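# Press the bell's button down and let it rise

## Task

Ring the bell by pushing its button fully down briefly and then releasing it so it springs back up. The press counts only if the bell remains standing and unmoved; a bell that tips over or shifts from its spot means failure.

## Robot and tools

Robot: two FANUC CRX-5iA style arms, left_arm and right_arm, each ending in a two-finger parallel gripper that opens to 50 mm. In the scene frame the origin sits at table-top height halfway between the nominal bases, +z is up, +x points out over the table and left_arm is on the +y side (image sides may differ). Actual bases: left_arm at (-0.023, +0.331, +0.020) m, quat_wxyz (+1.000, 0, 0, +0.017); right_arm at (+0.039, -0.302, +0.020) m, quat_wxyz (+1.000, 0, 0, +0.023), so each is yawed only slightly.

Frames: every hand pose, velocity, Hand target and offset an arm reports or takes is expressed in that arm's own base frame. The table and cam_high use the scene frame. Gripper geometry: fingers point along the gripper's +z, close along its x; end_effector_position is the point between the pads and the fingertips extend 17.5 mm past it. A camera block juts about 10 cm toward the gripper's -y.

The 18-number row (used by execute_actions and move): left_arm dx, dy, dz, rx, ry, rz, then left_gripper position, force_limit, speed, then the same nine for the right arm. All values lie in [-1, 1]. The six pose numbers are an offset, not a pose: they are measured from that arm's Hand target as it stood when the action or move began, along the arm's base axes; 1.0 equals 0.6 m or 180 degrees, and rx, ry, rz form a single rotation vector turning about the Hand target's position. Sending all six as 0 re-commands the current Hand target. The three gripper numbers are absolute settings: position +1 fully open, about -0.65 pads meet, -1 closes until blocked; force_limit -1/0/+1 is about 20/102/185 N per pad; speed -1/0/+1 is 20/85/150 mm/s; both start at +1. A 0 is a real command, so to leave a gripper alone repeat its last three numbers.

Tools:
- execute_actions(actions, cameras): actions is a list of actions; each action is a list of up to 15 rows, one per 1/30 s step, lasting 0.5 s, and a short action repeats its last row. Every row of an action counts from the same start pose. An empty list returns state plus all camera images.
- move(target, speed, blend, blocking, cameras): target is one row or up to 15 rows, all offsets from the same starting Hand targets. speed is path top speed in m/s, 0.002 to 1 (default 0.25), turns capped at twice that in rad/s; one value or one per target. blend in metres rounds corners (0 = stop at each). blocking=false returns after about 0.5 s while motion continues. Paths last at least 0.5 s and are cut off at 10 s; they do not avoid obstacles. The extra move: line reports the ending (done, off_target, moving, held, fault) and limits (paced = pose clipped, held = steps withheld).
- wait(seconds 0 to 10), stop() to brake a running move, zoom_image(camera, region [x0, y0, x1, y1] in image pixels, at most 504 by 504), read_manual(section) for licences, finished_scene(scene 1 or 2), which is final.

Cameras: cam_high (fixed, behind the arms), cam_left_wrist and cam_right_wrist, each 896x504. Wrist images may lag slightly while the arm moves; calibration can be off by a few mm or degrees.

Controller behaviour: each step the commanded pose is clipped to within 70 mm and 16 degrees of the measured pose; Hand target in a result is the last clipped command and the base for the next offsets. Grippers often stop a little short; a later action re-requests the target, and any remaining gap can be sent as an extra offset. A clearance check withholds commands that bring the arms too close.

Result lines: end_effector_position (m) and end_effector_quat_wxyz in the arm's base frame; Joint velocities (may read within noise); Flange force along gripper x y z, noisy and biased, with extra lines for earlier actions; object_status 0 moving, 1 blocked while opening, 2 blocked while closing (a grip), 3 at requested position or pads met; position_measured in counts, opening about (250 - value) x 0.202 mm; Tool commands; MOTOR HOT warnings.

Hazards: the arms are stiff, so commanding even slightly beyond a firm surface can trigger a fault. Contact torque at a joint limit (waist 110, shoulder 111, elbow 100, forearm roll 23.3, wrist pitch 22.7, wrist roll 23.4 N m) or 150 N outside force stops that arm for 10 s. Prolonged stretching, loads or pushing against the unreachable heats motors and can brake an arm for 30 to 60 s. Faster moves hit harder. Never let the arms strike each other, never close a gripper on the other arm, and avoid slams on fixed objects. For the bell: come down above the button from well clear, descend in small slow steps, watch Flange force and the button, press just to its bottom, then lift straight up without brushing the bell so it stays upright and where it was. Time spent thinking lets the scene run on.

Each tool is called after ">>>" as name(argument=value, ...) on one line, values as JSON.

## Session

>>> execute_actions(actions=[])

Scene clock: 0.00 s.
left_arm: end_effector_position=(+0.8787, +0.0266, +0.0883) position_measured=3 object_status=3 end_effector_quat_wxyz=(+0.398, +0.044, +0.835, -0.378) | right_arm: end_effector_position=(+0.4846, +0.2406, +0.2312) position_measured=3 object_status=3 end_effector_quat_wxyz=(-0.143, -0.342, +0.925, -0.086)
Joint positions: left_arm=[0.335 0.925 0.124 1.564 -0.991 -0.004] | right_arm=[0.735 0.491 0.432 0.054 -1.842 1.55]
Joint velocities: within noise
Flange force (N): no reading
Hand target: left_arm +0.8787, +0.0266, +0.0883; +0.398, +0.044, +0.835, -0.378 | right_arm +0.4846, +0.2406, +0.2312; -0.143, -0.342, +0.925, -0.086
Tool commands: left_gripper/position=+1.0 left_gripper/force_limit=+1.0 left_gripper/speed=+1.0 right_gripper/position=+1.0 right_gripper/force_limit=+1.0 right_gripper/speed=+1.0
camera_calibration:
cam_left_wrist: T_world_to_cam=[[-0.688349, -0.241132, -0.684128, 0.680096], [0.132911, 0.885237, -0.445747, -0.0814473], [0.713099, -0.397758, -0.577303, -0.435488], [0, 0, 0, 1]] pos_world=[0.789515, 0.062874, 0.177559]
cam_right_wrist: T_world_to_cam=[[-0.732601, -0.600489, 0.320482, 0.432788], [-0.545056, 0.799569, 0.252196, 0.0288923], [-0.407688, 0.0100788, -0.913066, 0.539861], [0, 0, 0, 1]] pos_world=[0.552904, 0.231342, 0.346942]

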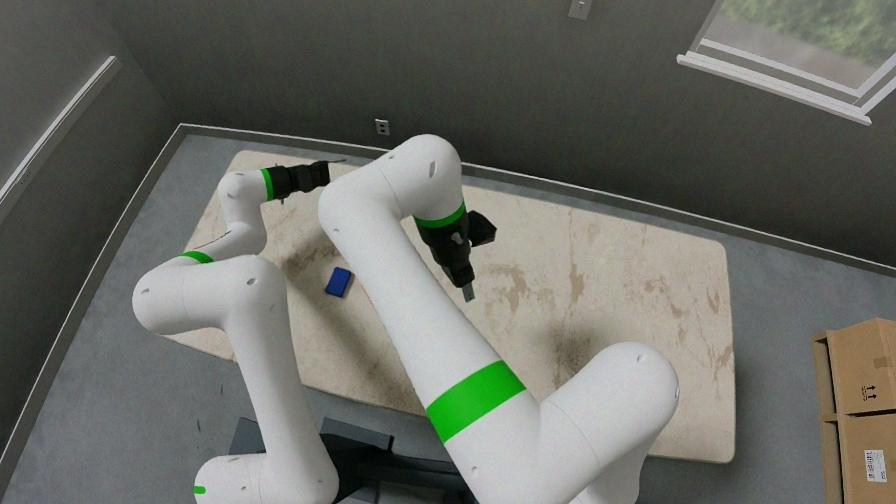

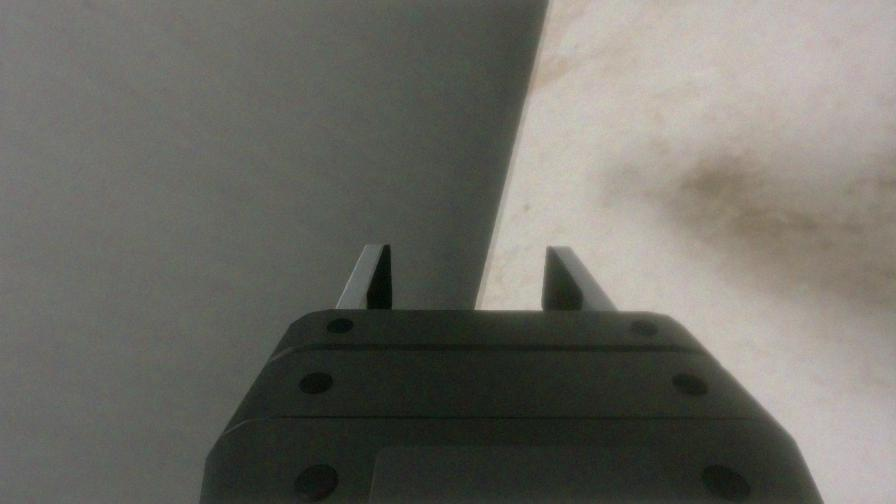

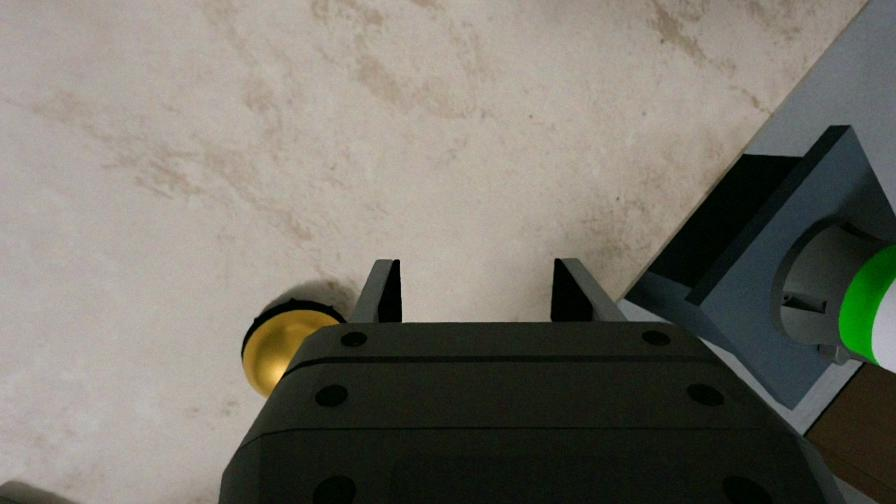

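>>> move(target=[[-0.25,0.367,0.25,0,0,0,1,1,1,0,0,0.02,0.0834,-0.0668,0,-1,0,1],[-0.25,0.367,0.25,0,0,0,1,1,1,-0.06,0.227,-0.1,0.0834,-0.0668,0,-1,0,1]], speed=0.3, blend=0.03, cameras=["all"])

>>> zoom_image(camera="cam_right_wrist", region=[350, 100, 600, 350])

Scene clock: 22.73 s.
left_arm: end_effector_position=(+0.7287, +0.2468, +0.2384) position_measured=3 object_status=3 end_effector_quat_wxyz=(+0.398, +0.044, +0.835, -0.378) | right_arm: end_effector_position=(+0.4486, +0.3767, +0.1713) position_measured=253 object_status=3 end_effector_quat_wxyz=(+0.000, -0.347, +0.938, +0.000)
Joint positions: left_arm=[0.776 0.72 0.149 1.213 -1.368 0.169] | right_arm=[0.922 0.371 0.181 0 -1.38 1.357]
Flange force (N): left_arm=[19.1 -18.7 -0.5] | right_arm=[-0.4 2.0 -2.4]
Hand target: left_arm +0.7287, +0.2468, +0.2383; +0.398, +0.044, +0.835, -0.378 | right_arm +0.4486, +0.3768, +0.1712; +0.000, -0.347, +0.938, +0.000
Off the commanded pose: left_arm 0.000 m, 0 deg | right_arm 0.000 m, 0 deg.
move: done
camera_calibration:
cam_left_wrist: T_world_to_cam=[[-0.688218, -0.241068, -0.684282, 0.732577], [0.132968, 0.885294, -0.445616, -0.189628], [0.713215, -0.397669, -0.577221, -0.15441], [0, 0, 0, 1]] pos_world=[0.639515, 0.283074, 0.32766]
cam_right_wrist: T_world_to_cam=[[-0.766262, -0.642522, -0.00268399, 0.593651], [-0.60689, 0.722383, 0.331431, -0.0412642], [-0.211013, 0.255592, -0.943476, 0.29357], [0, 0, 0, 1]] pos_world=[0.491797, 0.336209, 0.292245]

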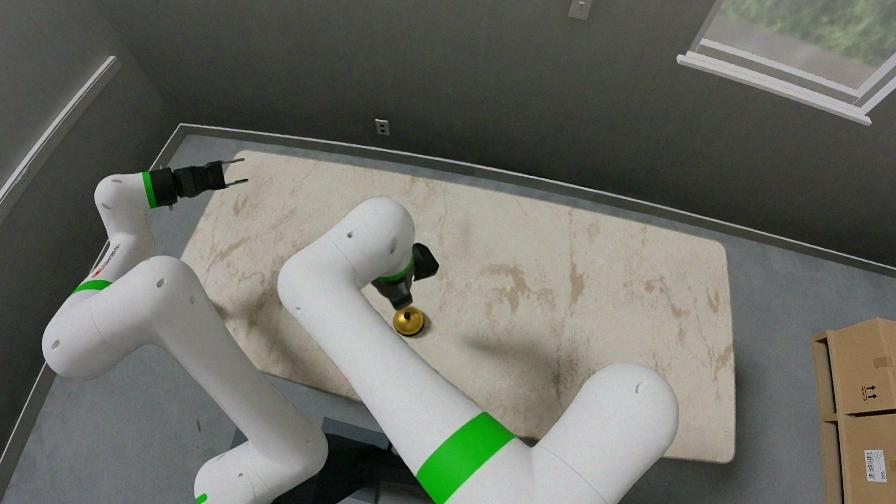

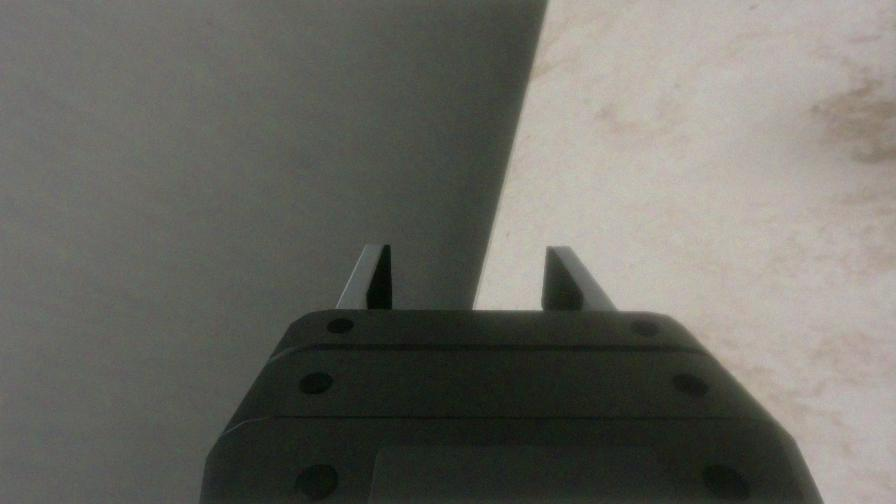

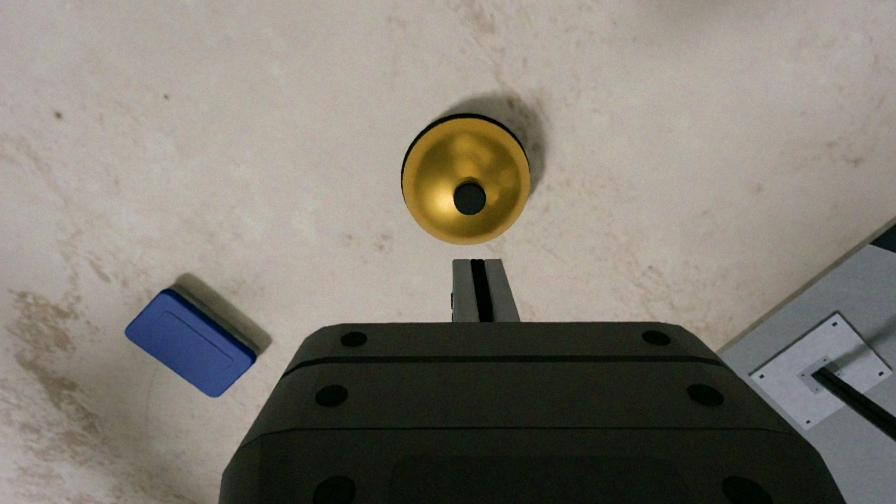

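Scaled by 2.016 from the camera's 896x504 image, which has a finer 1280x720 frame.

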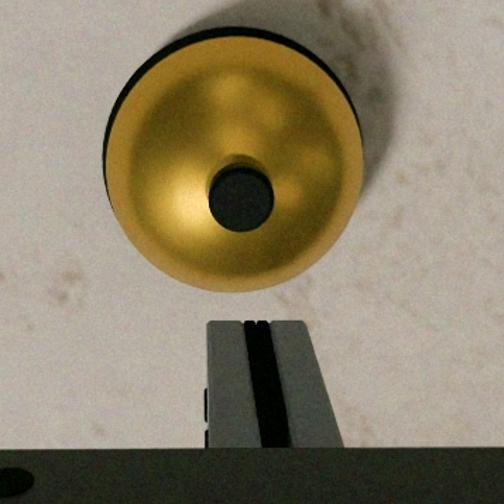

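>>> move(target=[0,0,0,0,0,0,1,1,1,0.0057,-0.0113,-0.1437,0,0,0,-1,0,1], speed=0.15, cameras=["cam_right_wrist","cam_high"])

>>> zoom_image(camera="cam_right_wrist", region=[380, 120, 580, 320])

>>> zoom_image(camera="cam_high", region=[370, 270, 450, 350])

Scene clock: 35.83 s.
left_arm: end_effector_position=(+0.7287, +0.2468, +0.2383) position_measured=3 object_status=3 end_effector_quat_wxyz=(+0.398, +0.044, +0.835, -0.378) | right_arm: end_effector_position=(+0.4519, +0.3700, +0.0850) position_measured=253 object_status=3 end_effector_quat_wxyz=(+0.000, -0.347, +0.938, +0.000)
Joint positions: left_arm=[0.776 0.72 0.149 1.213 -1.368 0.169] | right_arm=[0.91 0.426 0.048 0 -1.192 1.369]
Flange force (N): left_arm=[18.7 -18.4 -1.0] | right_arm=[-0.5 0.2 -2.9]
Hand target: left_arm +0.7287, +0.2468, +0.2383; +0.398, +0.044, +0.835, -0.378 | right_arm +0.4520, +0.3700, +0.0850; +0.000, -0.347, +0.938, +0.000
Off the commanded pose: left_arm 0.000 m, 0 deg | right_arm 0.000 m, 0 deg.
move: done
camera_calibration:
cam_right_wrist: T_world_to_cam=[[-0.766304, -0.642472, -0.00263554, 0.591715], [-0.606767, 0.722357, 0.331713, -0.00586812], [-0.211213, 0.255793, -0.943377, 0.214591], [0, 0, 0, 1]] pos_world=[0.495197, 0.329508, 0.205946]
Images, in order (width x height): cam_high 896x504, cam_right_wrist 896x504.

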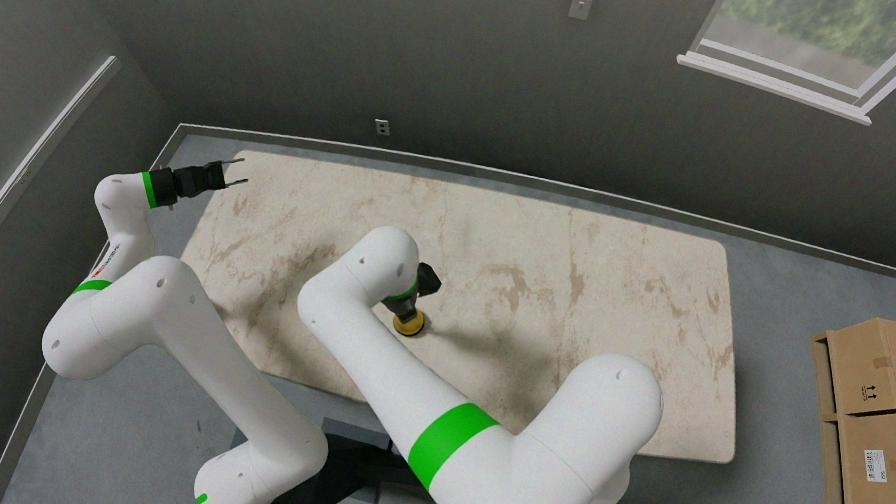

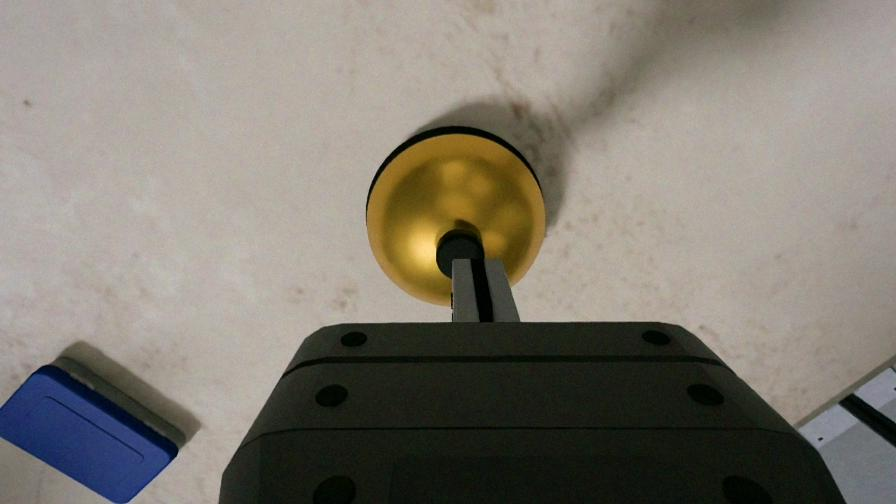

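Scaled by 2.520 from the camera's 896x504 image, which has a finer 1280x720 frame.

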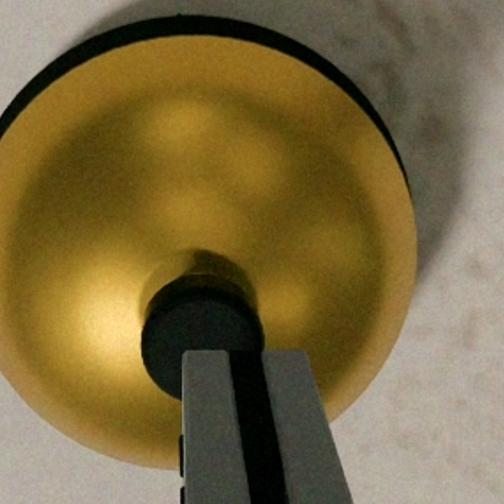

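Scaled by 6.300 from the camera's 896x504 image, which has a finer 1280x720 frame.

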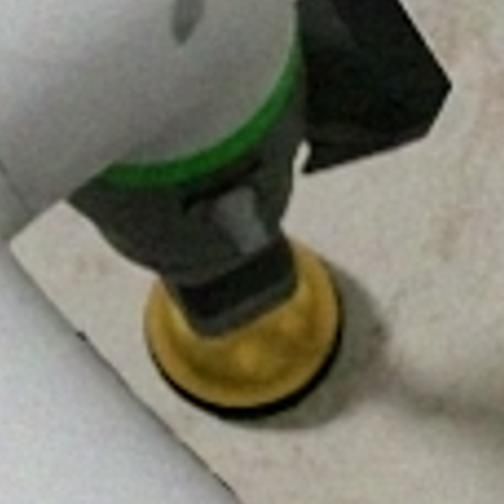

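>>> move(target=[[0,0,0,0,0,0,1,1,1,0.0092,0.0033,-0.0167,0,0,0,-1,0,1],[0,0,0,0,0,0,1,1,1,0.0092,0.0033,-0.045,0,0,0,-1,0,1]], speed=[0.1,0.03], blend=0.002, cameras=["cam_right_wrist"])

>>> zoom_image(camera="cam_right_wrist", region=[380, 120, 580, 320])

Scene clock: 46.60 s.
left_arm: end_effector_position=(+0.7287, +0.2468, +0.2383) position_measured=3 object_status=3 end_effector_quat_wxyz=(+0.398, +0.044, +0.835, -0.378) | right_arm: end_effector_position=(+0.4576, +0.3719, +0.0581) position_measured=253 object_status=3 end_effector_quat_wxyz=(+0.000, -0.347, +0.938, +0.000)
Joint positions: left_arm=[0.776 0.72 0.149 1.213 -1.368 0.169] | right_arm=[0.905 0.465 0.036 0 -1.141 1.374]
Flange force (N): left_arm=[19.0 -18.4 -1.1] | right_arm=[12.6 0.0 -94.0]
Hand target: left_arm +0.7287, +0.2468, +0.2383; +0.398, +0.044, +0.835, -0.378 | right_arm +0.4575, +0.3720, +0.0580; +0.000, -0.347, +0.938, +0.000
Off the commanded pose: left_arm 0.000 m, 0 deg | right_arm 0.000 m, 0 deg.
move: done
camera_calibration:
cam_right_wrist: T_world_to_cam=[[-0.766218, -0.642575, -0.00272053, 0.597161], [-0.606984, 0.722376, 0.331275, 0.00526053], [-0.210903, 0.25548, -0.94353, 0.189886], [0, 0, 0, 1]] pos_world=[0.500796, 0.331409, 0.179045]
Images, in order (width x height): cam_right_wrist 896x504.

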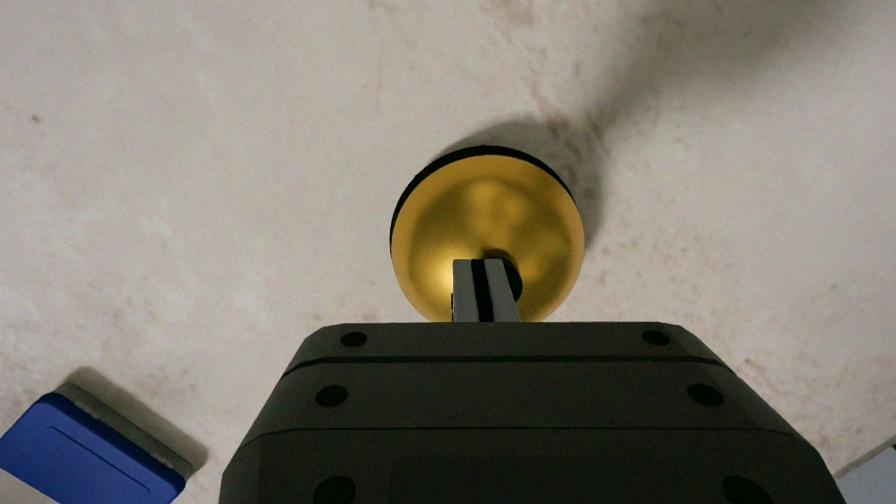

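Scaled by 2.520 from the camera's 896x504 image, which has a finer 1280x720 frame.

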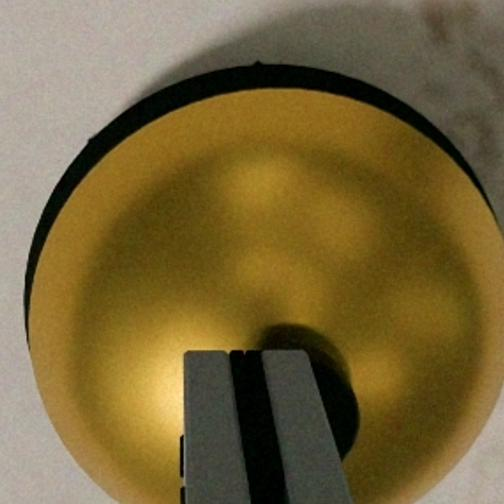

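Bottomed at ~94 N, on the button. Retract.

>>> move(target=[0,0,0,0,0,0,1,1,1,0,0,0.14,0,0,0,-1,0,1], speed=0.15, cameras=["cam_right_wrist"])

Scene clock: 54.37 s.
left_arm: end_effector_position=(+0.7287, +0.2468, +0.2383) position_measured=3 object_status=3 end_effector_quat_wxyz=(+0.398, +0.044, +0.835, -0.378) | right_arm: end_effector_position=(+0.4576, +0.3719, +0.1420) position_measured=253 object_status=3 end_effector_quat_wxyz=(+0.000, -0.347, +0.938, +0.000)
Joint positions: left_arm=[0.776 0.72 0.149 1.213 -1.368 0.169] | right_arm=[0.905 0.396 0.146 0 -1.319 1.374]
Flange force (N): left_arm=[19.1 -18.2 -1.3] | right_arm=[0.1 0.3 -3.2]
Hand target: left_arm +0.7287, +0.2468, +0.2383; +0.398, +0.044, +0.835, -0.378 | right_arm +0.4575, +0.3720, +0.1420; +0.000, -0.347, +0.938, +0.000
Off the commanded pose: left_arm 0.000 m, 0 deg | right_arm 0.000 m, 0 deg.
move: done
camera_calibration:
cam_right_wrist: T_world_to_cam=[[-0.76626, -0.642525, -0.0027113, 0.597456], [-0.606963, 0.722452, 0.331149, -0.0226084], [-0.210813, 0.255392, -0.943575, 0.269018], [0, 0, 0, 1]] pos_world=[0.500796, 0.331509, 0.262945]
Images, in order (width x height): cam_right_wrist 896x504.

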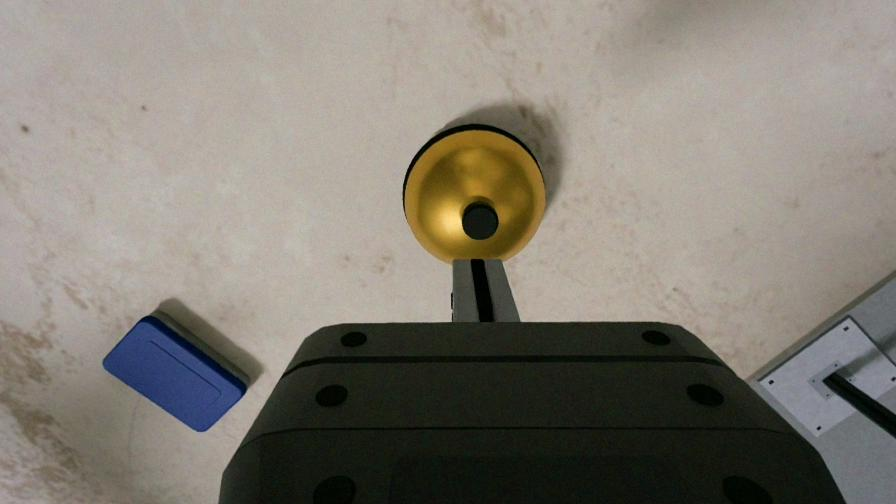

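>>> finished_scene(scene=2)

The scene is finished: the task was done.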